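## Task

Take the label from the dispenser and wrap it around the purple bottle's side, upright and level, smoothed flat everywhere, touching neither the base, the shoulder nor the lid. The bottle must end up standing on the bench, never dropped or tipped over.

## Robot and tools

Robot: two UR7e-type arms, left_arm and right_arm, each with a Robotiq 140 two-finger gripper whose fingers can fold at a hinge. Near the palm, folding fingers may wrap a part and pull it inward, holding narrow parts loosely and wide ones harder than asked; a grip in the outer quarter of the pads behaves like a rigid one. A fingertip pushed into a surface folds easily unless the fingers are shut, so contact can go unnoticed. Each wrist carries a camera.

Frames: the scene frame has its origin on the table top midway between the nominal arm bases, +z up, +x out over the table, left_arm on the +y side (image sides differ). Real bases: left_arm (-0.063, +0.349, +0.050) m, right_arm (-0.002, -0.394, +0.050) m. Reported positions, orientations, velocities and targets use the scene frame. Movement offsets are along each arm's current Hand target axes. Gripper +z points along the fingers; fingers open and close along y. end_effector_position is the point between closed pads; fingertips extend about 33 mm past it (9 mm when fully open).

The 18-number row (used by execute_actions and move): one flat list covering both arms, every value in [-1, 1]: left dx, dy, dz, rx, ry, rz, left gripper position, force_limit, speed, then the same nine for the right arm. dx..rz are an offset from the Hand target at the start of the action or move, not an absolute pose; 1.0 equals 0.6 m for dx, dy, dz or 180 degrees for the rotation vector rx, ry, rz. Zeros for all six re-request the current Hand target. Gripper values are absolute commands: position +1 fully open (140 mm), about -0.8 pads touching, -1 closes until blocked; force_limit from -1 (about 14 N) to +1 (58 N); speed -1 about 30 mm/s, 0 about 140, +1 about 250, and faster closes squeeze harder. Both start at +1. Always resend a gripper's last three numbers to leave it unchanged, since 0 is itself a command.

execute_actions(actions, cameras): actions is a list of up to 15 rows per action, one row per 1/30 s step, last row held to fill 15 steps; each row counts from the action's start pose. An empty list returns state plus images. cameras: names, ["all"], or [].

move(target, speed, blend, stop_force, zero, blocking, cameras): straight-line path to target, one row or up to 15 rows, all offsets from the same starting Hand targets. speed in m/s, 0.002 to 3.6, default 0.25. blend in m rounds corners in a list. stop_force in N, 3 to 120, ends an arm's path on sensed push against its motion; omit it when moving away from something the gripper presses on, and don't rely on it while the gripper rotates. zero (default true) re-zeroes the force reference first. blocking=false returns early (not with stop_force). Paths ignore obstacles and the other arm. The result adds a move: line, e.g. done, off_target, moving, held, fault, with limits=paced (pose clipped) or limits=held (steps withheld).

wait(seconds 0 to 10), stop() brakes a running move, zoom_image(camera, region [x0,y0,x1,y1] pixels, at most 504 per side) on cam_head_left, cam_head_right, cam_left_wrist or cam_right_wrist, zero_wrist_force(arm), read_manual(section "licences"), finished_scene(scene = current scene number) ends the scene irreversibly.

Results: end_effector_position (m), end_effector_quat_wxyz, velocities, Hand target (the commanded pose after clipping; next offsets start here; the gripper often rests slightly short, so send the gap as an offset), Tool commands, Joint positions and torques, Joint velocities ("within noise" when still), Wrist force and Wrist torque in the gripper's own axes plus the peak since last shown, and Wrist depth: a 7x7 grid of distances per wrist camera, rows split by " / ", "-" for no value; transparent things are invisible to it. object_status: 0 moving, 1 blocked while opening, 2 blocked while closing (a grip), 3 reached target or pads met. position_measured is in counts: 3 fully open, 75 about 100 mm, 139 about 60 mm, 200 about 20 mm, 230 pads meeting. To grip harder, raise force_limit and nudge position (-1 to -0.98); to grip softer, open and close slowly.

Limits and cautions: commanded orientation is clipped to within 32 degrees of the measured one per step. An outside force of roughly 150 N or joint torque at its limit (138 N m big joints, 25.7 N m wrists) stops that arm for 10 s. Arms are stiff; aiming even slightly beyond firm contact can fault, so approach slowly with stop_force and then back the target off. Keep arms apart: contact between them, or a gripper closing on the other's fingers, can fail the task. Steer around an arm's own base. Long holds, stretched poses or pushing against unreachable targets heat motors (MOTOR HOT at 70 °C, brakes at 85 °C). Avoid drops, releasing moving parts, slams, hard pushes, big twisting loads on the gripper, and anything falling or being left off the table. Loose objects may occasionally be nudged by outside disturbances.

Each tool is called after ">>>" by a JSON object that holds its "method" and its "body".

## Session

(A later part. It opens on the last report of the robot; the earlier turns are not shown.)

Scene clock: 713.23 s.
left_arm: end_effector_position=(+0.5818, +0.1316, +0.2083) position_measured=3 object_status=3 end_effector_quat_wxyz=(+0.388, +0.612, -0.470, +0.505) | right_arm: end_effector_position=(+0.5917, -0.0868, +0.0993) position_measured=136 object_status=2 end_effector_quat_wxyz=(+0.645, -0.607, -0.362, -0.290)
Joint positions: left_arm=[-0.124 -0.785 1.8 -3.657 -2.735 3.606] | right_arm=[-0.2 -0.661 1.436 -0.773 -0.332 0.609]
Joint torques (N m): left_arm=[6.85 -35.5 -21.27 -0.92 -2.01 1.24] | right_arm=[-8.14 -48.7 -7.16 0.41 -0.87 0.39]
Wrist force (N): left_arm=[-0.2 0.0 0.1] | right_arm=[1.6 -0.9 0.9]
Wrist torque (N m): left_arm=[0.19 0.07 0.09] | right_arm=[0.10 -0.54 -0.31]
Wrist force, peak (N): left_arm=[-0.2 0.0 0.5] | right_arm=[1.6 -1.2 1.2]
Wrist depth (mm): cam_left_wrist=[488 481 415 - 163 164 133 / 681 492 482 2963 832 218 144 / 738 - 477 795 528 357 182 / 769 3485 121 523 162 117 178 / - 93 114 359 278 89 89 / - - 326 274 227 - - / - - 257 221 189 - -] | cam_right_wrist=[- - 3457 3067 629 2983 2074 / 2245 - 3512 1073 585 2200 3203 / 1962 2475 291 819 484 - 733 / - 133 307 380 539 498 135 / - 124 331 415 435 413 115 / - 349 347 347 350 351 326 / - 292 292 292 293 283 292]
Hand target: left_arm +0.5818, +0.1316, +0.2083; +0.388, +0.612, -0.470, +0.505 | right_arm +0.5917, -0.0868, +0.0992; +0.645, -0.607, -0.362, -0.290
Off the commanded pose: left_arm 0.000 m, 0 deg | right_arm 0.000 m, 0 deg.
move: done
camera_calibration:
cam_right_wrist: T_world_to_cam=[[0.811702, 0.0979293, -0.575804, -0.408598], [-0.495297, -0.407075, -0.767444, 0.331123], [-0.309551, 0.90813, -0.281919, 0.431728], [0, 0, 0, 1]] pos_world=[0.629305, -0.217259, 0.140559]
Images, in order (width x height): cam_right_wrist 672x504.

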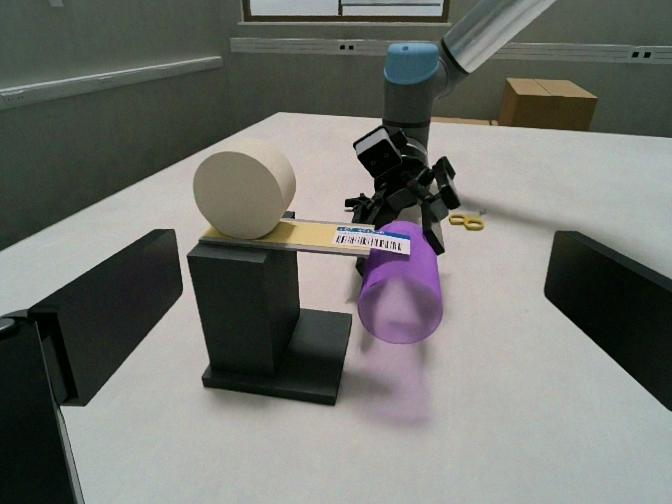

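>>> {"method": "move", "body": {"target": [0, 0, 0, 0, 0, 0, 1, 1, 1, 0.0041, -0.00287, 0, 0, 0, 0, -1, -0.3, -1], "speed": 0.03, "cameras": ["cam_right_wrist"]}}

>>> {"method": "zoom_image", "body": {"camera": "cam_right_wrist", "region": [350, 215, 430, 285]}}

Scene clock: 729.97 s.
left_arm: end_effector_position=(+0.5818, +0.1316, +0.2083) position_measured=3 object_status=3 end_effector_quat_wxyz=(+0.388, +0.612, -0.470, +0.505) | right_arm: end_effector_position=(+0.5917, -0.0868, +0.1023) position_measured=136 object_status=2 end_effector_quat_wxyz=(+0.645, -0.607, -0.362, -0.290)
Joint positions: left_arm=[-0.124 -0.785 1.8 -3.657 -2.735 3.606] | right_arm=[-0.2 -0.665 1.436 -0.768 -0.332 0.609]
Joint torques (N m): left_arm=[8.06 -35.42 -22.35 -0.99 -2.06 0.9] | right_arm=[-7.79 -53.54 -5.48 1.17 -1.1 0.96]
Wrist force (N): left_arm=[0.0 -0.1 0.3] | right_arm=[1.5 -0.9 1.0]
Wrist torque (N m): left_arm=[0.17 0.04 0.09] | right_arm=[0.11 -0.51 -0.31]
Wrist force, peak (N): left_arm=[-0.3 0.1 0.5] | right_arm=[1.7 -1.1 1.2]
Wrist depth (mm): cam_left_wrist=[491 489 422 - 1077 163 133 / 687 494 480 3247 806 218 144 / 757 3338 486 862 571 357 178 / 765 - 121 534 162 116 201 / - 93 114 364 283 89 89 / - - 330 277 231 - - / - - 261 223 192 - -] | cam_right_wrist=[- - 3300 3067 644 598 2562 / - - - 1165 593 2178 - / - - 292 810 497 931 939 / - 133 - 338 510 145 122 / - 116 - 411 435 384 115 / - 348 - 342 348 350 322 / - 282 293 292 293 284 291]
Hand target: left_arm +0.5818, +0.1316, +0.2083; +0.388, +0.612, -0.470, +0.505 | right_arm +0.5917, -0.0868, +0.1022; +0.645, -0.607, -0.362, -0.290
Off the commanded pose: left_arm 0.000 m, 0 deg | right_arm 0.000 m, 0 deg.
move: done
camera_calibration:
cam_right_wrist: T_world_to_cam=[[0.811658, 0.0980548, -0.575844, -0.40681], [-0.495306, -0.407051, -0.767451, 0.333438], [-0.30965, 0.908127, -0.281819, 0.43262], [0, 0, 0, 1]] pos_world=[0.629305, -0.217259, 0.143559]
Images, in order (width x height): cam_right_wrist 672x504.

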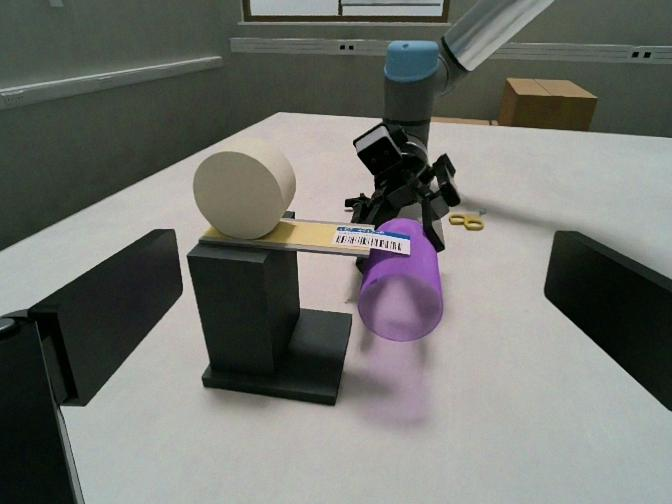

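Scaled by 6.300.

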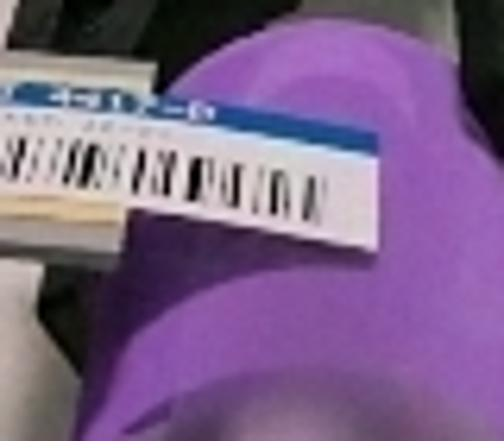

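>>> {"method": "move", "body": {"target": [0, 0, 0, 0, 0, 0, 1, 1, 1, 0.00574, 0.00819, 0, 0, 0, 0, -1, -0.3, -1], "speed": 0.03, "cameras": ["cam_right_wrist"]}}

>>> {"method": "zoom_image", "body": {"camera": "cam_right_wrist", "region": [350, 215, 430, 285]}}

Scene clock: 741.77 s.
left_arm: end_effector_position=(+0.5818, +0.1316, +0.2083) position_measured=3 object_status=3 end_effector_quat_wxyz=(+0.388, +0.612, -0.470, +0.505) | right_arm: end_effector_position=(+0.5977, -0.0861, +0.1022) position_measured=136 object_status=2 end_effector_quat_wxyz=(+0.645, -0.607, -0.362, -0.289)
Joint positions: left_arm=[-0.124 -0.785 1.8 -3.657 -2.735 3.606] | right_arm=[-0.197 -0.655 1.413 -0.755 -0.329 0.609]
Joint torques (N m): left_arm=[10.71 -35.64 -22.93 -0.88 -1.83 1.09] | right_arm=[5.87 -58.16 -5.6 0.51 0.35 -0.82]
Wrist force (N): left_arm=[0.0 -0.1 0.3] | right_arm=[1.4 -0.7 1.0]
Wrist torque (N m): left_arm=[0.16 0.03 0.09] | right_arm=[0.17 -0.49 -0.31]
Wrist force, peak (N): left_arm=[-0.3 -0.3 0.4] | right_arm=[1.7 -1.0 1.0]
Wrist depth (mm): cam_left_wrist=[492 - 422 458 - 156 133 / 673 492 482 627 752 201 141 / 750 4558 617 - 514 350 159 / 775 - 121 499 163 119 179 / - 93 114 366 285 89 89 / - - 330 278 231 - - / - - 262 223 193 - -] | cam_right_wrist=[- - 3457 3889 631 589 2865 / - - 2342 - 590 2245 2393 / - - 290 520 492 - - / - 134 311 338 584 144 120 / - 124 326 417 413 416 115 / - 345 349 345 347 348 325 / - 292 283 293 293 293 292]
Hand target: left_arm +0.5818, +0.1316, +0.2083; +0.388, +0.612, -0.470, +0.505 | right_arm +0.5976, -0.0861, +0.1022; +0.645, -0.607, -0.362, -0.290
Off the commanded pose: left_arm 0.000 m, 0 deg | right_arm 0.000 m, 0 deg.
move: done
camera_calibration:
cam_right_wrist: T_world_to_cam=[[0.81159, 0.0979975, -0.57595, -0.411759], [-0.495418, -0.407065, -0.767371, 0.336674], [-0.30965, 0.908127, -0.28182, 0.433814], [0, 0, 0, 1]] pos_world=[0.635304, -0.216559, 0.143459]
Images, in order (width x height): cam_right_wrist 672x504.

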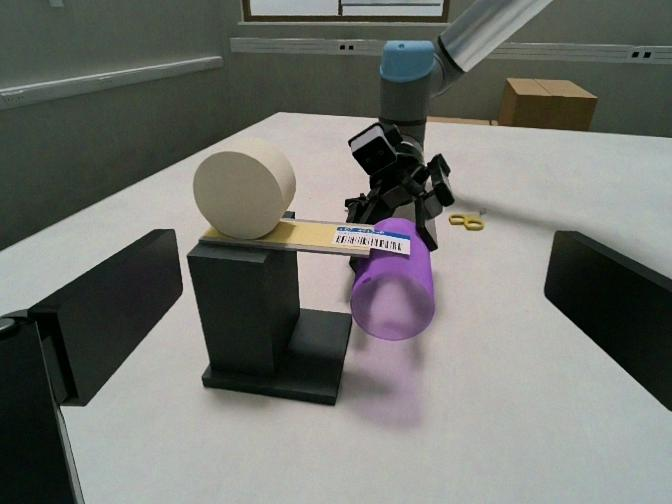

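Scaled by 6.300.

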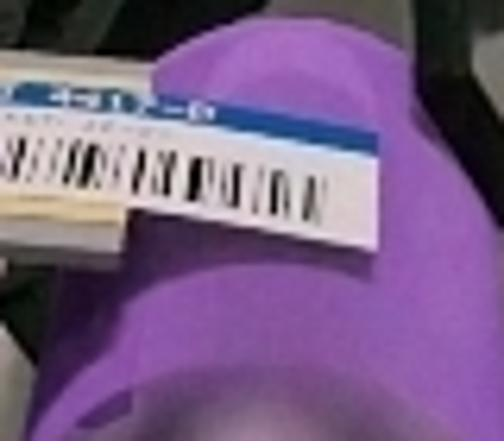

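>>> {"method": "move", "body": {"target": [0, 0, 0, 0, 0, 0, 1, 1, 1, 0.00273, -0.00191, 0, 0, 0, 0, -1, -0.3, -1], "speed": 0.02, "cameras": ["cam_right_wrist"]}}

>>> {"method": "zoom_image", "body": {"camera": "cam_right_wrist", "region": [350, 215, 430, 285]}}

Scene clock: 747.20 s.
left_arm: end_effector_position=(+0.5818, +0.1316, +0.2083) position_measured=3 object_status=3 end_effector_quat_wxyz=(+0.388, +0.612, -0.470, +0.505) | right_arm: end_effector_position=(+0.5976, -0.0861, +0.1042) position_measured=136 object_status=2 end_effector_quat_wxyz=(+0.645, -0.607, -0.362, -0.290)
Joint positions: left_arm=[-0.124 -0.785 1.8 -3.657 -2.735 3.606] | right_arm=[-0.197 -0.658 1.413 -0.752 -0.329 0.609]
Joint torques (N m): left_arm=[8.84 -35.35 -23.6 -0.78 -1.55 1.1] | right_arm=[-2.79 -56.49 -6.4 1.73 -0.74 -1.01]
Wrist force (N): left_arm=[-0.1 -0.2 0.2] | right_arm=[1.4 -0.8 0.9]
Wrist torque (N m): left_arm=[0.14 0.07 0.09] | right_arm=[0.14 -0.48 -0.31]
Wrist force, peak (N): left_arm=[-0.2 0.0 0.5] | right_arm=[1.7 -1.0 0.9]
Wrist depth (mm): cam_left_wrist=[492 515 428 512 - 157 133 / 673 492 482 2756 829 201 141 / 755 - 492 862 547 361 160 / 775 3435 121 534 163 119 193 / - 93 114 371 287 89 89 / - - 340 283 233 - - / - - - 227 196 - -] | cam_right_wrist=[- - 3889 2865 626 2447 3250 / - - - 1152 584 2292 - / - 743 293 532 494 - 756 / - 124 305 372 535 508 535 / - 124 - 414 430 411 115 / - 350 336 348 349 350 326 / - 291 290 291 293 302 302]
Hand target: left_arm +0.5818, +0.1316, +0.2083; +0.388, +0.612, -0.470, +0.505 | right_arm +0.5976, -0.0861, +0.1042; +0.645, -0.607, -0.362, -0.290
Off the commanded pose: left_arm 0.000 m, 0 deg | right_arm 0.000 m, 0 deg.
move: done
camera_calibration:
cam_right_wrist: T_world_to_cam=[[0.811683, 0.0979814, -0.575821, -0.41069], [-0.495321, -0.407006, -0.767465, 0.338174], [-0.30956, 0.908155, -0.281827, 0.434328], [0, 0, 0, 1]] pos_world=[0.635305, -0.216558, 0.145459]
Images, in order (width x height): cam_right_wrist 672x504.

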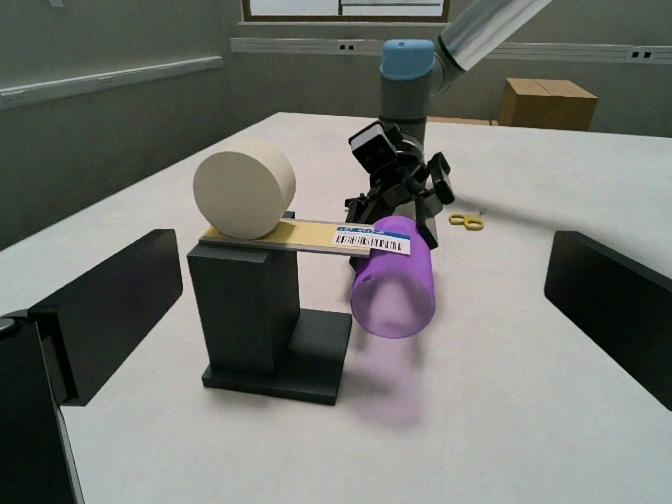

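Scaled by 6.300.

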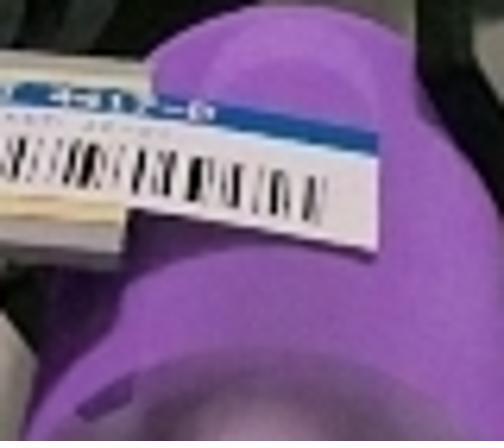

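>>> {"method": "move", "body": {"target": [0, 0, 0, 0, 0, 0, 1, 1, 1, 0.00164, -0.00115, 0, 0, 0, 0, -1, -0.3, -1], "speed": 0.02, "cameras": ["cam_right_wrist"]}}

>>> {"method": "zoom_image", "body": {"camera": "cam_right_wrist", "region": [350, 215, 430, 285]}}

Scene clock: 752.13 s.
left_arm: end_effector_position=(+0.5818, +0.1316, +0.2083) position_measured=3 object_status=3 end_effector_quat_wxyz=(+0.388, +0.612, -0.470, +0.505) | right_arm: end_effector_position=(+0.5976, -0.0861, +0.1054) position_measured=136 object_status=2 end_effector_quat_wxyz=(+0.645, -0.607, -0.362, -0.290)
Joint positions: left_arm=[-0.124 -0.785 1.8 -3.657 -2.735 3.606] | right_arm=[-0.197 -0.66 1.413 -0.75 -0.329 0.609]
Joint torques (N m): left_arm=[8.93 -35.73 -22.85 -0.7 -1.97 1.11] | right_arm=[-0.82 -58.21 -6.22 1.78 -0.66 0.84]
Wrist force (N): left_arm=[-0.2 -0.3 0.2] | right_arm=[1.2 -0.7 0.8]
Wrist torque (N m): left_arm=[0.12 0.06 0.09] | right_arm=[0.17 -0.46 -0.31]
Wrist force, peak (N): left_arm=[-0.1 -0.3 0.4] | right_arm=[1.6 -1.0 0.9]
Wrist depth (mm): cam_left_wrist=[491 - 422 2663 2821 153 132 / 687 497 484 2724 843 201 141 / 729 - 485 894 547 366 160 / 782 888 120 540 163 116 184 / - 93 114 378 290 89 89 / - - 329 283 236 - - / - - 267 230 199 - -] | cam_right_wrist=[- - 3111 3203 644 590 - / - - - - 605 2035 - / 2016 - 292 483 486 - 828 / 584 133 302 335 489 563 129 / - 124 337 412 410 413 115 / - 347 350 348 349 350 324 / - 292 291 294 292 292 295]
Hand target: left_arm +0.5818, +0.1316, +0.2083; +0.388, +0.612, -0.470, +0.505 | right_arm +0.5976, -0.0861, +0.1054; +0.645, -0.607, -0.362, -0.290
Off the commanded pose: left_arm 0.000 m, 0 deg | right_arm 0.000 m, 0 deg.
move: done
camera_calibration:
cam_right_wrist: T_world_to_cam=[[0.811658, 0.0980548, -0.575844, -0.409963], [-0.495306, -0.407051, -0.767451, 0.339074], [-0.30965, 0.908127, -0.281819, 0.434716], [0, 0, 0, 1]] pos_world=[0.635305, -0.216559, 0.146659]
Images, in order (width x height): cam_right_wrist 672x504.

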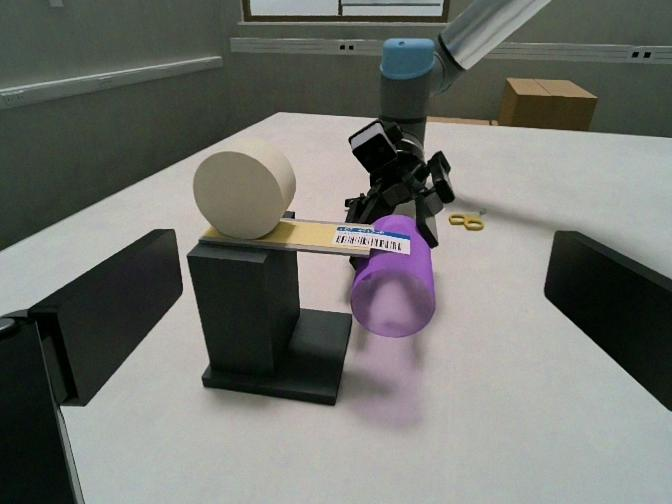

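Scaled by 6.300.

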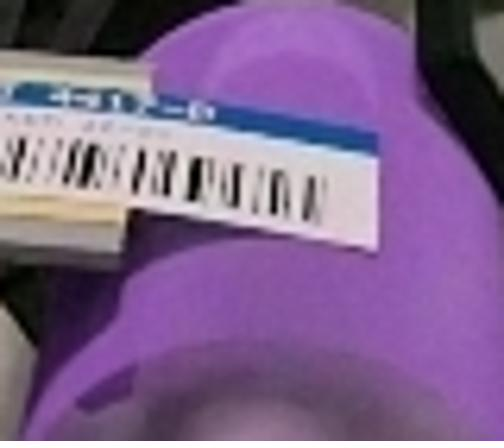

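>>> {"method": "move", "body": {"target": [0, 0, 0, 0, 0, 0, 1, 1, 1, 0.00164, -0.00115, 0, 0, 0, 0, -1, -0.3, -1], "speed": 0.02, "cameras": ["cam_right_wrist"]}}

>>> {"method": "zoom_image", "body": {"camera": "cam_right_wrist", "region": [350, 215, 430, 285]}}

Scene clock: 758.57 s.
left_arm: end_effector_position=(+0.5818, +0.1316, +0.2083) position_measured=3 object_status=3 end_effector_quat_wxyz=(+0.388, +0.612, -0.470, +0.505) | right_arm: end_effector_position=(+0.5976, -0.0861, +0.1066) position_measured=136 object_status=2 end_effector_quat_wxyz=(+0.645, -0.607, -0.362, -0.290)
Joint positions: left_arm=[-0.124 -0.785 1.8 -3.657 -2.735 3.606] | right_arm=[-0.197 -0.662 1.413 -0.749 -0.329 0.609]
Joint torques (N m): left_arm=[8.77 -34.95 -23.7 -0.93 -1.81 1.23] | right_arm=[-1.3 -59.22 -7.37 1.79 -0.81 1.02]
Wrist force (N): left_arm=[-0.1 0.0 0.3] | right_arm=[1.5 -0.8 0.8]
Wrist torque (N m): left_arm=[0.18 0.06 0.08] | right_arm=[0.15 -0.52 -0.31]
Wrist force, peak (N): left_arm=[-0.3 -0.1 0.3] | right_arm=[1.6 -1.1 1.0]
Wrist depth (mm): cam_left_wrist=[494 505 432 - - 153 133 / 677 491 477 2821 772 200 141 / 745 - 488 772 564 367 159 / 765 - 114 547 163 116 181 / - 93 114 379 292 89 89 / - - 340 286 238 - - / - - 267 231 200 - -] | cam_right_wrist=[- - - 2943 641 654 2624 / - - - 1171 2943 2245 2983 / - - 291 501 475 - 896 / 598 133 - 367 527 532 129 / - 116 - 454 433 - 115 / - 350 346 344 351 347 324 / - 294 290 291 293 293 301]
Hand target: left_arm +0.5818, +0.1316, +0.2083; +0.388, +0.612, -0.470, +0.505 | right_arm +0.5976, -0.0861, +0.1066; +0.645, -0.607, -0.362, -0.290
Off the commanded pose: left_arm 0.000 m, 0 deg | right_arm 0.000 m, 0 deg.
move: done
camera_calibration:
cam_right_wrist: T_world_to_cam=[[0.811658, 0.0980548, -0.575844, -0.409272], [-0.495306, -0.407051, -0.767451, 0.339994], [-0.30965, 0.908127, -0.281819, 0.435054], [0, 0, 0, 1]] pos_world=[0.635305, -0.216559, 0.147859]
Images, in order (width x height): cam_right_wrist 672x504.

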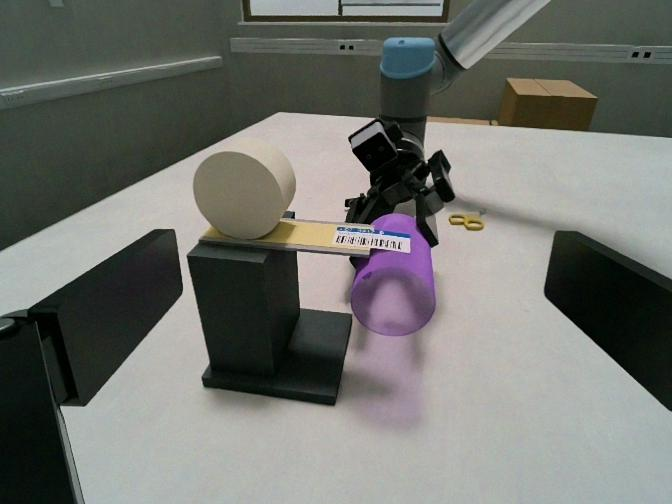

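Scaled by 6.300.

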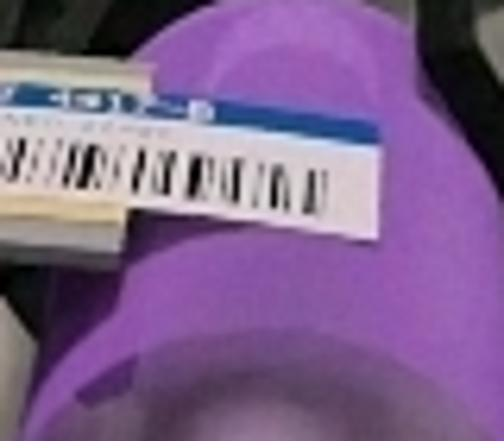

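>>> {"method": "move", "body": {"target": [0, 0, 0, 0, 0, 0, 1, 1, 1, 0.00574, 0.00819, 0, 0, 0, -0.0596, -1, -0.3, -1], "speed": 0.02, "cameras": ["cam_right_wrist"]}}

>>> {"method": "zoom_image", "body": {"camera": "cam_right_wrist", "region": [350, 215, 430, 285]}}

Scene clock: 778.53 s.
left_arm: end_effector_position=(+0.5818, +0.1316, +0.2083) position_measured=3 object_status=3 end_effector_quat_wxyz=(+0.388, +0.612, -0.470, +0.505) | right_arm: end_effector_position=(+0.6036, -0.0854, +0.1066) position_measured=136 object_status=2 end_effector_quat_wxyz=(+0.615, -0.570, -0.417, -0.349)
Joint positions: left_arm=[-0.124 -0.785 1.8 -3.657 -2.735 3.606] | right_arm=[-0.194 -0.651 1.39 -0.736 -0.326 0.421]
Joint torques (N m): left_arm=[9.32 -35.39 -22.75 -0.68 -1.99 1.11] | right_arm=[9.46 -45.96 -23.17 2.27 1.4 1.3]
Wrist force (N): left_arm=[-0.1 0.1 0.4] | right_arm=[1.7 -0.2 1.1]
Wrist torque (N m): left_arm=[0.19 0.06 0.09] | right_arm=[0.25 -0.52 -0.22]
Wrist force, peak (N): left_arm=[-0.2 0.0 0.5] | right_arm=[2.0 -0.3 1.0]
Wrist depth (mm): cam_left_wrist=[617 483 416 428 - 157 146 / 693 3591 482 2855 806 177 140 / 760 4389 1173 901 591 222 150 / 712 1241 121 502 163 120 171 / - 93 114 343 291 89 89 / - - 279 261 231 - - / - - 233 213 191 - -] | cam_right_wrist=[- - 2656 4033 644 2562 - / - - - - 637 2200 - / - - 293 501 471 822 819 / - 132 - 366 510 575 134 / - 124 318 412 429 412 115 / - 335 348 347 350 330 324 / - 290 292 283 292 302 291]
Hand target: left_arm +0.5818, +0.1316, +0.2083; +0.388, +0.612, -0.470, +0.505 | right_arm +0.6036, -0.0854, +0.1066; +0.616, -0.570, -0.417, -0.349
Off the commanded pose: left_arm 0.000 m, 0 deg | right_arm 0.000 m, 0 deg.
move: done
camera_calibration:
cam_right_wrist: T_world_to_cam=[[0.904111, 0.108602, -0.413266, -0.486376], [-0.343837, -0.38931, -0.854525, 0.262537], [-0.253692, 0.914682, -0.314638, 0.406541], [0, 0, 0, 1]] pos_world=[0.633144, -0.216826, 0.151255]
Images, in order (width x height): cam_right_wrist 672x504.

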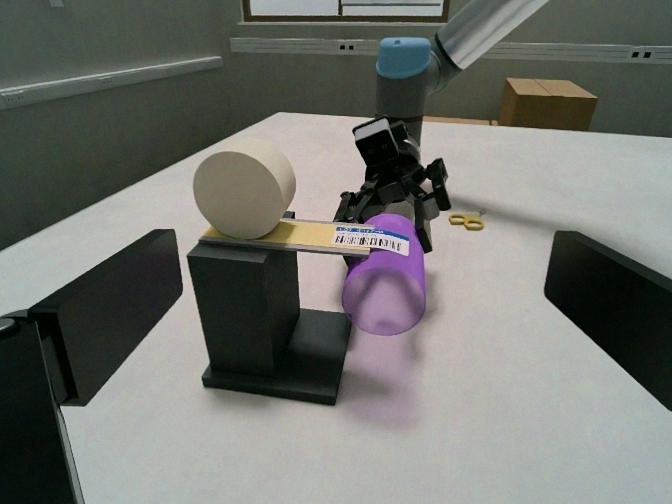

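Scaled by 6.300.

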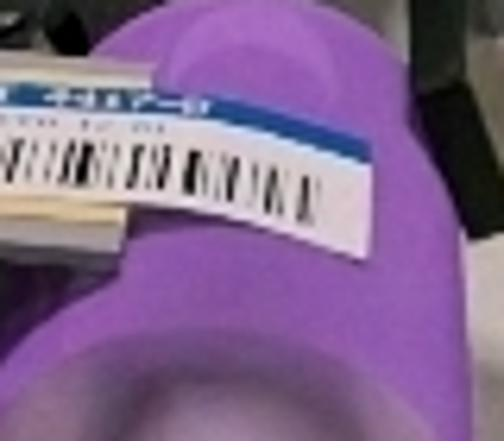

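>>> {"method": "move", "body": {"target": [0, 0, 0, 0, 0, 0, 1, 1, 1, 0, 0, 0, 0, 0, -0.0444, -1, -0.3, -1], "speed": 0.04, "cameras": ["cam_right_wrist"]}}

>>> {"method": "zoom_image", "body": {"camera": "cam_right_wrist", "region": [320, 205, 430, 285]}}

Scene clock: 808.93 s.
left_arm: end_effector_position=(+0.5818, +0.1316, +0.2083) position_measured=3 object_status=3 end_effector_quat_wxyz=(+0.388, +0.612, -0.470, +0.505) | right_arm: end_effector_position=(+0.6036, -0.0854, +0.1066) position_measured=136 object_status=2 end_effector_quat_wxyz=(+0.590, -0.540, -0.456, -0.391) end_effector_velocity=(+0.000, +0.000, +0.000) end_effector_angular_velocity=(-0.001, +0.004, +0.000)
Joint positions: left_arm=[-0.124 -0.785 1.8 -3.657 -2.735 3.606] | right_arm=[-0.194 -0.652 1.39 -0.736 -0.326 0.282]
Joint velocities: left_arm=[within noise] | right_arm=[0 0 0 -0.001 0 0.005]
Joint torques (N m): left_arm=[8.97 -35.64 -22.34 -0.78 -1.53 1.17] | right_arm=[0.08 -50.87 -18.08 2.48 -0.34 1.68]
Wrist force (N): left_arm=[0.0 -0.1 0.3] | right_arm=[2.2 1.3 1.1]
Wrist torque (N m): left_arm=[0.16 0.03 0.09] | right_arm=[0.17 -0.53 -0.14]
Wrist force, peak (N): left_arm=[-0.4 -0.1 0.4] | right_arm=[2.6 1.1 1.1]
Wrist depth (mm): cam_left_wrist=[658 472 401 412 - 160 156 / 707 - 478 2855 963 177 142 / 2855 1309 3292 738 646 211 150 / 2633 853 121 478 162 132 160 / - 93 114 328 289 89 89 / - - 265 252 230 - - / - - - 202 189 - -] | cam_right_wrist=[- - 2593 3111 635 2656 - / - - - 2904 566 2245 - / - - 294 483 485 - - / - 133 304 387 526 - 121 / - 124 - 436 399 - 115 / - 319 346 350 348 351 323 / - 292 292 282 290 292 291]
Hand target: left_arm +0.5818, +0.1316, +0.2083; +0.388, +0.612, -0.470, +0.505 | right_arm +0.6036, -0.0854, +0.1066; +0.590, -0.540, -0.456, -0.391
Off the commanded pose: left_arm 0.000 m, 0 deg | right_arm 0.000 m, 0 deg.
move: done
camera_calibration:
cam_right_wrist: T_world_to_cam=[[0.95235, 0.114141, -0.282846, -0.528872], [-0.222332, -0.375048, -0.899949, 0.195301], [-0.208802, 0.919952, -0.331799, 0.381694], [0, 0, 0, 1]] pos_world=[0.626791, -0.217527, 0.152818]
Images, in order (width x height): cam_right_wrist 672x504.

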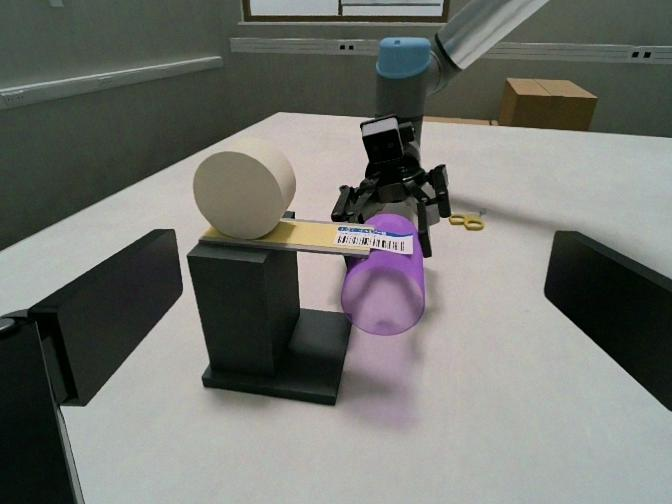

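Scaled by 4.582.

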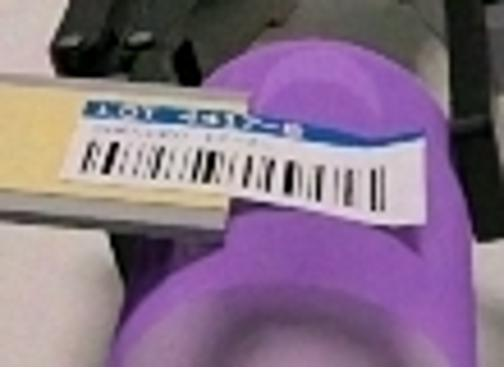

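>>> {"method": "zoom_image", "body": {"camera": "cam_right_wrist", "region": [365, 215, 425, 275]}}

Scaled by 8.400.

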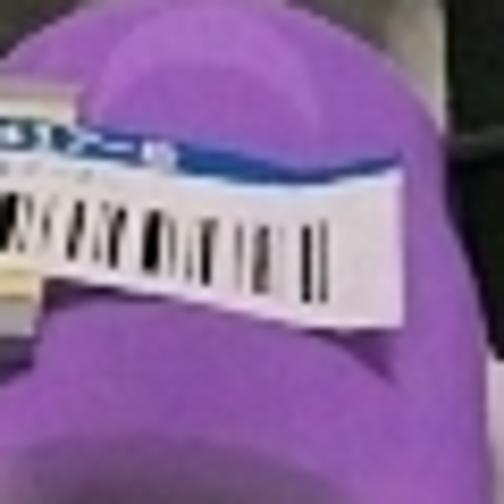

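>>> {"method": "wait", "body": {"seconds": 0.1, "cameras": ["cam_right_wrist"]}}

>>> {"method": "zoom_image", "body": {"camera": "cam_right_wrist", "region": [365, 215, 425, 275]}}

Scene clock: 857.20 s.
left_arm: end_effector_position=(+0.5818, +0.1316, +0.2083) position_measured=3 object_status=3 end_effector_quat_wxyz=(+0.388, +0.612, -0.470, +0.505) | right_arm: end_effector_position=(+0.6036, -0.0854, +0.1066) position_measured=136 object_status=2 end_effector_quat_wxyz=(+0.590, -0.540, -0.456, -0.391)
Joint positions: left_arm=[-0.124 -0.785 1.8 -3.657 -2.735 3.606] | right_arm=[-0.194 -0.651 1.39 -0.736 -0.326 0.282]
Joint torques (N m): left_arm=[9.28 -34.7 -22.13 -0.73 -1.84 1.29] | right_arm=[0.63 -45.4 -24.18 1.65 -0.37 1.4]
Wrist force (N): left_arm=[-0.2 -0.1 0.2] | right_arm=[2.2 1.3 1.2]
Wrist torque (N m): left_arm=[0.17 0.08 0.09] | right_arm=[0.19 -0.48 -0.14]
Wrist force, peak (N): left_arm=[-0.3 -0.1 0.4] | right_arm=[2.6 1.4 1.1]
Wrist depth (mm): cam_left_wrist=[641 467 398 421 - 160 156 / 710 - 472 2821 937 176 143 / 2926 - 1004 782 646 211 150 / 979 752 121 481 163 132 159 / - 93 114 329 287 89 89 / - - 266 252 230 - - / - - 214 203 190 - -] | cam_right_wrist=[- - 3203 3300 639 2792 2475 / 2222 2532 - 3512 607 2447 3025 / - 2656 291 473 481 828 819 / 605 133 - 436 538 534 129 / - 116 - 414 455 407 115 / - 335 347 348 351 346 110 / - 289 291 292 288 281 293]
Hand target: left_arm +0.5818, +0.1316, +0.2083; +0.388, +0.612, -0.470, +0.505 | right_arm +0.6036, -0.0854, +0.1066; +0.590, -0.540, -0.456, -0.391
Tool commands: left_gripper/position=+1.0 left_gripper/force_limit=+1.0 left_gripper/speed=+1.0 right_gripper/position=-1.0 right_gripper/force_limit=-0.3 right_gripper/speed=-1.0
Off the commanded pose: left_arm 0.000 m, 0 deg | right_arm 0.000 m, 0 deg.
wait: 0.10 s; at rest from the start
camera_calibration:
cam_right_wrist: T_world_to_cam=[[0.952306, 0.114188, -0.282974, -0.528909], [-0.22243, -0.375081, -0.899911, 0.195371], [-0.208897, 0.919932, -0.331793, 0.381769], [0, 0, 0, 1]] pos_world=[0.62689, -0.217527, 0.152817]
Images, in order (width x height): cam_right_wrist 672x504.

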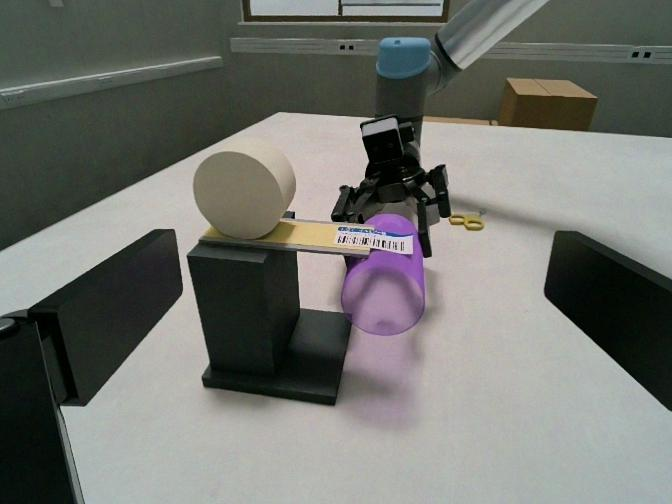

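Scaled by 8.400.

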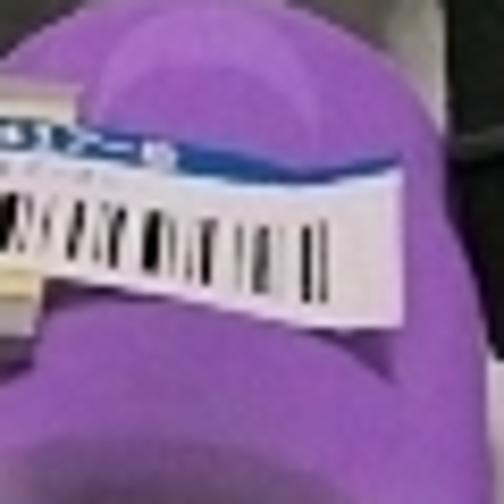

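>>> {"method": "move", "body": {"target": [0, 0, 0, 0, 0, 0, 1, 1, 1, 0.00964, -0.01972, 0, 0, 0, 0.1111, -1, -0.3, -1], "speed": 0.04, "cameras": ["cam_right_wrist"]}}

>>> {"method": "zoom_image", "body": {"camera": "cam_right_wrist", "region": [320, 195, 430, 285]}}

Scene clock: 912.17 s.
left_arm: end_effector_position=(+0.5818, +0.1316, +0.2083) position_measured=3 object_status=3 end_effector_quat_wxyz=(+0.388, +0.612, -0.470, +0.505) | right_arm: end_effector_position=(+0.5939, -0.0865, +0.1155) position_measured=136 object_status=2 end_effector_quat_wxyz=(+0.649, -0.611, -0.355, -0.282) end_effector_velocity=(+0.000, +0.000, +0.000) end_effector_angular_velocity=(+0.001, -0.004, +0.000)
Joint positions: left_arm=[-0.124 -0.785 1.8 -3.657 -2.735 3.606] | right_arm=[-0.199 -0.683 1.428 -0.742 -0.331 0.631]
Joint velocities: left_arm=[within noise] | right_arm=[0 0 0 0.002 0 -0.006]
Joint torques (N m): left_arm=[8.49 -36.64 -22.93 -0.62 -1.51 1.12] | right_arm=[-7.23 -59.29 -9.44 -0.1 -1.19 -2.24]
Wrist force (N): left_arm=[-0.2 -0.2 0.2] | right_arm=[0.2 0.4 0.8]
Wrist torque (N m): left_arm=[0.14 0.08 0.09] | right_arm=[0.04 -0.48 -0.32]
Wrist force, peak (N): left_arm=[0.2 -0.2 0.4] | right_arm=[2.8 1.3 1.0]
Wrist depth (mm): cam_left_wrist=[501 - 433 431 - 166 134 / 666 496 477 2788 198 201 143 / 760 - 495 731 570 391 176 / 769 790 115 517 163 119 191 / - 93 114 398 - 89 89 / - - 371 310 253 - - / - - 282 251 212 - -] | cam_right_wrist=[- 2562 3203 3203 619 626 3630 / - - 4188 - 595 2420 2904 / - - 292 517 469 795 968 / - 133 303 390 535 540 122 / - 124 332 392 - 397 115 / - 351 349 342 330 349 104 / - 290 285 292 292 302 -]
Hand target: left_arm +0.5818, +0.1316, +0.2083; +0.388, +0.612, -0.470, +0.505 | right_arm +0.5939, -0.0865, +0.1155; +0.649, -0.611, -0.355, -0.282
Off the commanded pose: left_arm 0.000 m, 0 deg | right_arm 0.000 m, 0 deg.
move: done
camera_calibration:
cam_right_wrist: T_world_to_cam=[[0.798635, 0.0964835, -0.594031, -0.39141], [-0.512278, -0.409029, -0.75516, 0.353238], [-0.315836, 0.907406, -0.277239, 0.439851], [0, 0, 0, 1]] pos_world=[0.632471, -0.216874, 0.156185]
Images, in order (width x height): cam_right_wrist 672x504.

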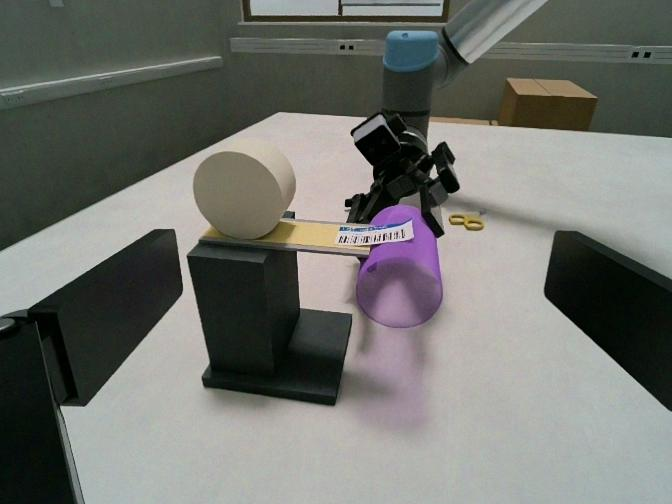

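Scaled by 4.582.

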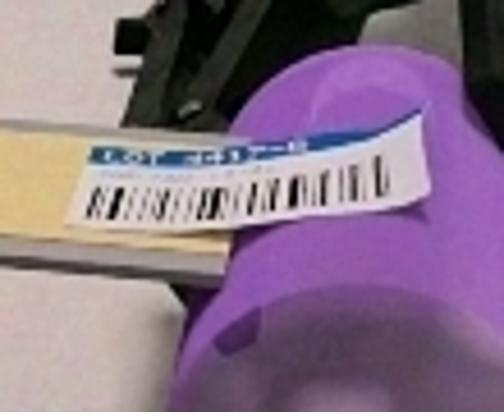

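>>> {"method": "zoom_image", "body": {"camera": "cam_right_wrist", "region": [360, 205, 430, 265]}}

Scaled by 7.200.

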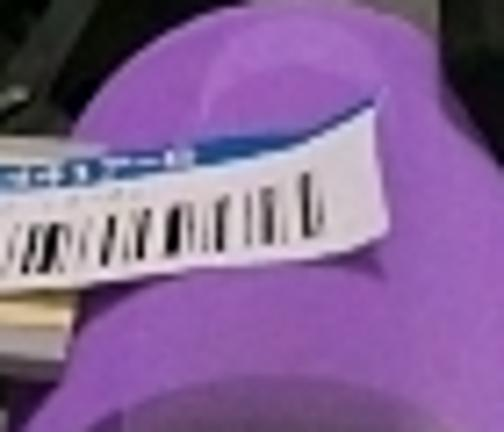

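>>> {"method": "move", "body": {"target": [0, 0, 0, 0, 0, 0, 1, 1, 1, 0.0121, -0.01907, 0, 0, 0, 0.1089, -1, -0.3, -1], "speed": 0.04, "cameras": ["cam_right_wrist"]}}

>>> {"method": "zoom_image", "body": {"camera": "cam_right_wrist", "region": [330, 190, 440, 270]}}

Scene clock: 929.87 s.
left_arm: end_effector_position=(+0.5818, +0.1316, +0.2083) position_measured=3 object_status=3 end_effector_quat_wxyz=(+0.388, +0.612, -0.470, +0.505) | right_arm: end_effector_position=(+0.5890, -0.0871, +0.1281) position_measured=136 object_status=2 end_effector_quat_wxyz=(+0.687, -0.663, -0.246, -0.168) end_effector_velocity=(+0.000, +0.000, +0.000) end_effector_angular_velocity=(+0.001, -0.007, +0.000)
Joint positions: left_arm=[-0.124 -0.785 1.8 -3.657 -2.735 3.606] | right_arm=[-0.202 -0.712 1.446 -0.731 -0.334 0.973]
Joint velocities: left_arm=[within noise] | right_arm=[0 0 0 0 0 -0.006]
Joint torques (N m): left_arm=[8.53 -36.12 -22.85 -0.98 -1.64 1.09] | right_arm=[-5.27 -58.25 -7.6 -0.62 -1.28 -1.85]
Wrist force (N): left_arm=[0.1 -0.2 0.3] | right_arm=[1.3 -0.7 0.5]
Wrist torque (N m): left_arm=[0.14 0.02 0.09] | right_arm=[0.08 -0.46 -0.47]
Wrist force, peak (N): left_arm=[-0.1 -0.1 0.5] | right_arm=[-5.6 -1.4 0.1]
Wrist depth (mm): cam_left_wrist=[- - 445 433 191 181 139 / 629 - 428 2724 642 443 195 / 545 534 497 567 558 350 272 / - - 115 875 163 120 223 / - 93 91 - 370 89 89 / - - 641 453 320 - - / - - 500 370 275 - -] | cam_right_wrist=[- - - 3691 610 629 2904 / - - - 4734 557 2420 - / - - 290 770 464 - - / - 133 - 381 576 145 538 / - 116 - 416 411 415 115 / - 351 346 350 351 364 325 / - 289 294 291 306 293 291]
Hand target: left_arm +0.5818, +0.1316, +0.2083; +0.388, +0.612, -0.470, +0.505 | right_arm +0.5890, -0.0871, +0.1281; +0.687, -0.663, -0.246, -0.168
Off the commanded pose: left_arm 0.000 m, 0 deg | right_arm 0.000 m, 0 deg.
move: done
camera_calibration:
cam_right_wrist: T_world_to_cam=[[0.55427, 0.0681454, -0.829543, -0.208228], [-0.73185, -0.434821, -0.524715, 0.457646], [-0.39646, 0.897935, -0.191136, 0.477968], [0, 0, 0, 1]] pos_world=[0.639838, -0.216, 0.158757]
Images, in order (width x height): cam_right_wrist 672x504.

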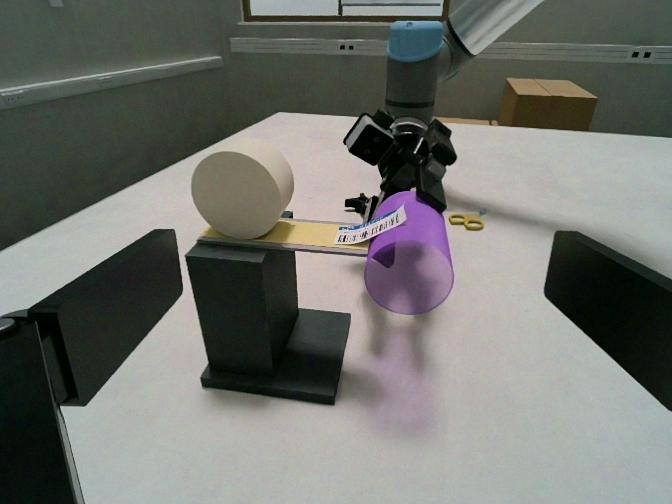

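Scaled by 4.582.

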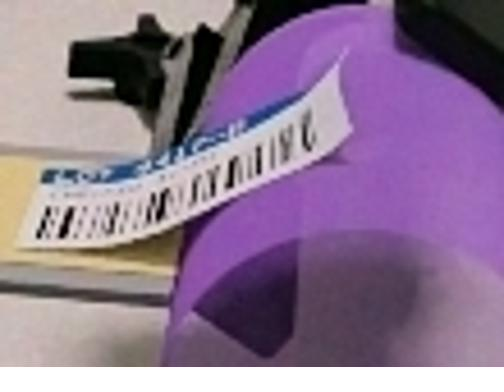

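>>> {"method": "move", "body": {"target": [0, 0, 0, 0, 0, 0, 1, 1, 1, 0.01602, -0.02248, 0, 0, 0, 0.1467, -1, -0.3, -1], "speed": 0.04, "cameras": ["cam_right_wrist"]}}

>>> {"method": "zoom_image", "body": {"camera": "cam_right_wrist", "region": [330, 180, 440, 270]}}

Scene clock: 951.30 s.
left_arm: end_effector_position=(+0.5818, +0.1316, +0.2083) position_measured=3 object_status=3 end_effector_quat_wxyz=(+0.388, +0.612, -0.470, +0.505) | right_arm: end_effector_position=(+0.5895, -0.0871, +0.1447) position_measured=136 object_status=2 end_effector_quat_wxyz=(+0.707, -0.701, -0.088, -0.006) end_effector_velocity=(+0.000, +0.001, +0.000) end_effector_angular_velocity=(+0.001, -0.008, +0.001)
Joint positions: left_arm=[-0.124 -0.785 1.8 -3.657 -2.735 3.606] | right_arm=[-0.202 -0.737 1.442 -0.702 -0.334 1.434]
Joint velocities: left_arm=[within noise] | right_arm=[0.001 0 0 -0.001 0 -0.007]
Joint torques (N m): left_arm=[8.5 -36.07 -22.51 -0.84 -1.54 1.11] | right_arm=[11.1 -59.24 -17.35 -0.58 1.56 -2.14]
Wrist force (N): left_arm=[0.0 0.0 0.2] | right_arm=[-0.3 -2.4 -0.4]
Wrist torque (N m): left_arm=[0.18 0.02 0.09] | right_arm=[-0.06 -0.34 -0.64]
Wrist force, peak (N): left_arm=[-0.2 -0.4 0.4] | right_arm=[-4.5 -2.5 0.1]
Wrist depth (mm): cam_left_wrist=[- 3703 - 2576 617 386 252 / - - 476 - 588 371 277 / 3038 - - 566 594 352 237 / 3038 699 115 523 162 132 228 / - 93 91 1097 734 89 89 / - - 862 992 - - - / - - - 817 620 - -] | cam_right_wrist=[- - - 3111 550 3250 2656 / - - 2865 2624 597 2317 2624 / - - 290 694 456 - - / - 124 - 337 531 572 569 / - 124 - 412 426 448 115 / - 337 346 348 348 346 325 / - 289 291 293 285 290 282]
Hand target: left_arm +0.5818, +0.1316, +0.2083; +0.388, +0.612, -0.470, +0.505 | right_arm +0.5894, -0.0871, +0.1447; +0.707, -0.701, -0.088, -0.006
Off the commanded pose: left_arm 0.000 m, 0 deg | right_arm 0.000 m, 0 deg.
move: done
camera_calibration:
cam_right_wrist: T_world_to_cam=[[0.129987, 0.0187028, -0.991339, 0.0744816], [-0.882859, -0.452888, -0.124307, 0.496131], [-0.451291, 0.891371, -0.0423577, 0.491528], [0, 0, 0, 1]] pos_world=[0.650154, -0.214834, 0.156329]
Images, in order (width x height): cam_right_wrist 672x504.

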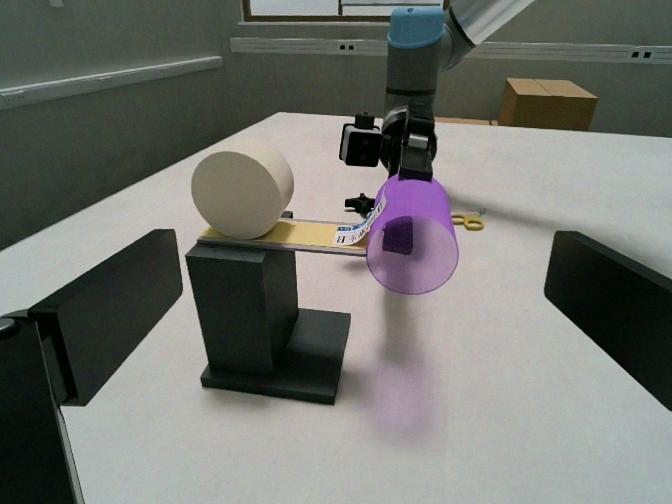

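Scaled by 4.582.

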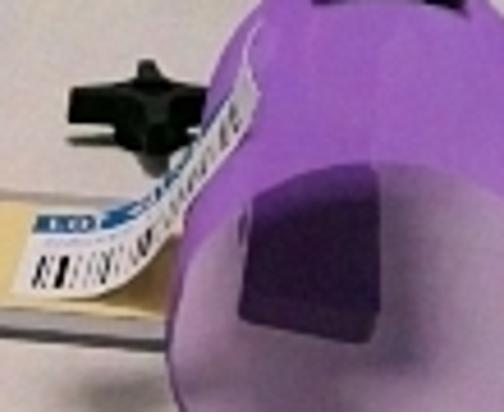

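>>> {"method": "move", "body": {"target": [0, 0, 0, 0, 0, 0, 1, 1, 1, -0.0016, -0.02545, 0, 0, 0, 0, -1, -0.3, -1], "speed": 0.03, "cameras": ["cam_right_wrist"]}}

>>> {"method": "zoom_image", "body": {"camera": "cam_right_wrist", "region": [330, 160, 440, 260]}}

Scene clock: 959.83 s.
left_arm: end_effector_position=(+0.5818, +0.1316, +0.2083) position_measured=3 object_status=3 end_effector_quat_wxyz=(+0.388, +0.612, -0.470, +0.505) | right_arm: end_effector_position=(+0.5864, -0.0875, +0.1598) position_measured=136 object_status=2 end_effector_quat_wxyz=(+0.707, -0.701, -0.088, -0.006)
Joint positions: left_arm=[-0.124 -0.785 1.8 -3.657 -2.735 3.606] | right_arm=[-0.203 -0.766 1.45 -0.681 -0.335 1.434]
Joint torques (N m): left_arm=[8.23 -34.78 -22.77 -0.99 -1.51 1.15] | right_arm=[-7.54 -42.98 -15.49 -0.42 -0.86 0.35]
Wrist force (N): left_arm=[-0.4 0.0 0.1] | right_arm=[-0.6 -2.4 -0.2]
Wrist torque (N m): left_arm=[0.18 0.12 0.09] | right_arm=[-0.07 -0.31 -0.63]
Wrist force, peak (N): left_arm=[-0.3 -0.2 0.3] | right_arm=[-0.5 -2.8 -0.1]
Wrist depth (mm): cam_left_wrist=[- - - 2788 594 422 279 / - - 467 2724 558 402 282 / - - - 524 635 359 260 / 3292 701 115 539 163 132 243 / - 93 91 1402 793 89 89 / - - 862 878 687 - - / - - 780 777 714 - -] | cam_right_wrist=[- - 2689 3889 547 2593 2532 / - - 2624 1100 564 2367 - / - - 293 834 375 838 - / 554 124 315 400 - 145 122 / - 124 - 414 432 397 115 / - 345 346 348 348 347 327 / - 292 293 292 293 293 291]
Hand target: left_arm +0.5818, +0.1316, +0.2083; +0.388, +0.612, -0.470, +0.505 | right_arm +0.5865, -0.0875, +0.1597; +0.707, -0.701, -0.088, -0.006
Off the commanded pose: left_arm 0.000 m, 0 deg | right_arm 0.000 m, 0 deg.
move: done
camera_calibration:
cam_right_wrist: T_world_to_cam=[[0.130074, 0.0187483, -0.991327, 0.089698], [-0.882846, -0.452886, -0.124405, 0.495221], [-0.45129, 0.891371, -0.0423569, 0.491076], [0, 0, 0, 1]] pos_world=[0.647155, -0.215134, 0.171329]
Images, in order (width x height): cam_right_wrist 672x504.

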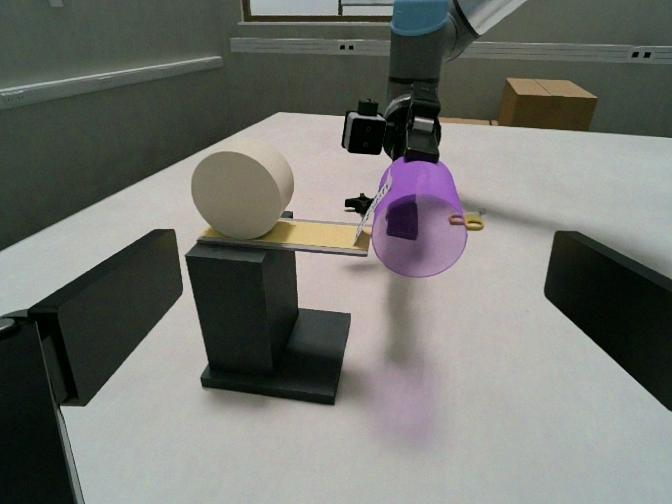

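Scaled by 4.582.

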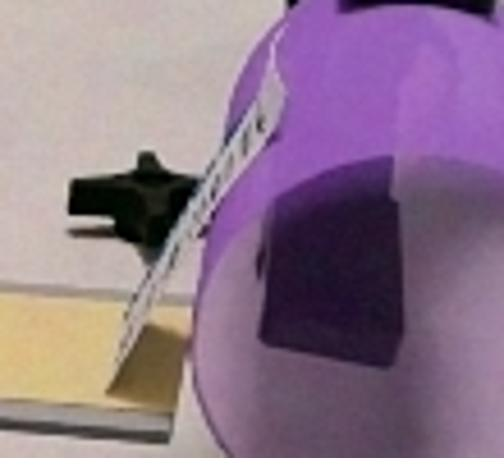

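>>> {"method": "move", "body": {"target": [[0, 0, 0, 0, 0, 0, 1, 1, 1, 0.0067, -0.0495, 0, 0, 0, 0, -1, -0.3, -1], [0, 0, 0, 0, 0, 0, 1, 1, 1, -0.1067, -0.0817, 0, 0, 0, 0, -1, -0.3, -1]], "speed": 0.05, "blend": [0.01, 0], "cameras": ["cam_right_wrist", "cam_left_wrist"]}}

>>> {"method": "zoom_image", "body": {"camera": "cam_right_wrist", "region": [400, 100, 560, 260]}}

Scene clock: 1040.50 s.
left_arm: end_effector_position=(+0.5818, +0.1316, +0.2083) position_measured=3 object_status=3 end_effector_quat_wxyz=(+0.388, +0.612, -0.470, +0.505) | right_arm: end_effector_position=(+0.5169, -0.0957, +0.1997) position_measured=136 object_status=2 end_effector_quat_wxyz=(+0.707, -0.701, -0.088, -0.006)
Joint positions: left_arm=[-0.124 -0.785 1.8 -3.657 -2.735 3.606] | right_arm=[-0.246 -0.955 1.68 -0.723 -0.378 1.434]
Joint torques (N m): left_arm=[8.64 -35.2 -22.24 -0.75 -1.47 1.05] | right_arm=[7.76 -35.98 -23.7 2.16 1.7 1.44]
Wrist force (N): left_arm=[0.0 0.0 0.2] | right_arm=[-0.4 -2.4 -0.3]
Wrist torque (N m): left_arm=[0.19 0.03 0.09] | right_arm=[-0.07 -0.30 -0.67]
Wrist force, peak (N): left_arm=[0.0 -0.3 0.4] | right_arm=[-1.4 -2.7 -0.2]
Wrist depth (mm): cam_left_wrist=[- - 447 444 1072 517 341 / - 3386 - 444 905 419 330 / - 689 546 495 803 501 306 / 4158 579 121 - 143 132 300 / - 93 91 912 884 89 89 / - - 767 769 - - - / - - 2576 2548 - - -] | cam_right_wrist=[- 2562 2904 2722 3512 566 - / 2054 - - - 454 458 2983 / - 2689 290 - - - - / 603 124 305 501 - - 128 / - 124 333 426 424 412 115 / - 346 345 347 349 351 322 / - 292 293 285 292 293 290]
Hand target: left_arm +0.5818, +0.1316, +0.2083; +0.388, +0.612, -0.470, +0.505 | right_arm +0.5169, -0.0956, +0.1997; +0.707, -0.701, -0.088, -0.006
Off the commanded pose: left_arm 0.000 m, 0 deg | right_arm 0.000 m, 0 deg.
move: done
camera_calibration:
cam_left_wrist: T_world_to_cam=[[-0.963842, -0.26643, 0.00489694, 0.606594], [-0.139694, 0.489541, -0.860718, 0.205308], [0.226924, -0.83028, -0.509059, 0.222864], [0, 0, 0, 1]] pos_world=[0.562768, 0.246147, 0.287193]
cam_right_wrist: T_world_to_cam=[[0.130302, 0.0187408, -0.991297, 0.138406], [-0.882855, -0.452813, -0.124608, 0.435145], [-0.451208, 0.891408, -0.0424569, 0.468786], [0, 0, 0, 1]] pos_world=[0.577655, -0.223434, 0.211327]
Images, in order (width x height): cam_left_wrist 672x504, cam_right_wrist 672x504.

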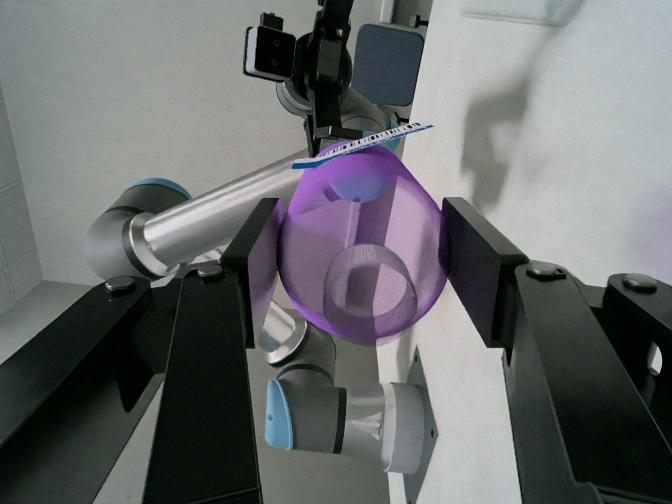

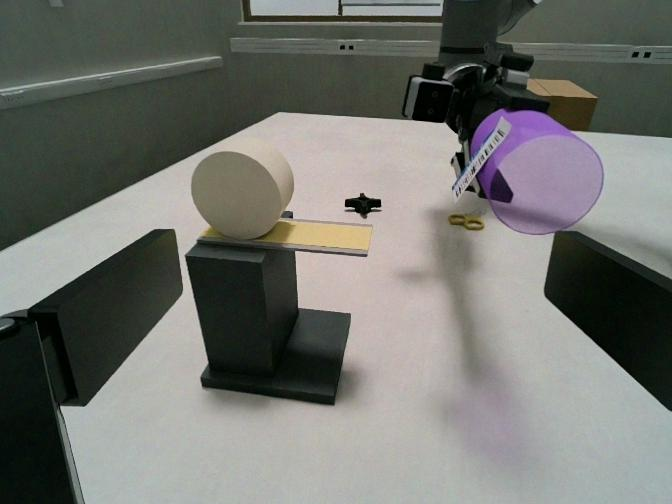

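Scaled by 3.150.

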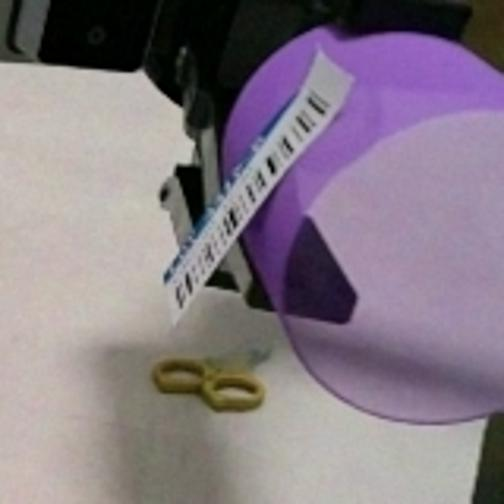

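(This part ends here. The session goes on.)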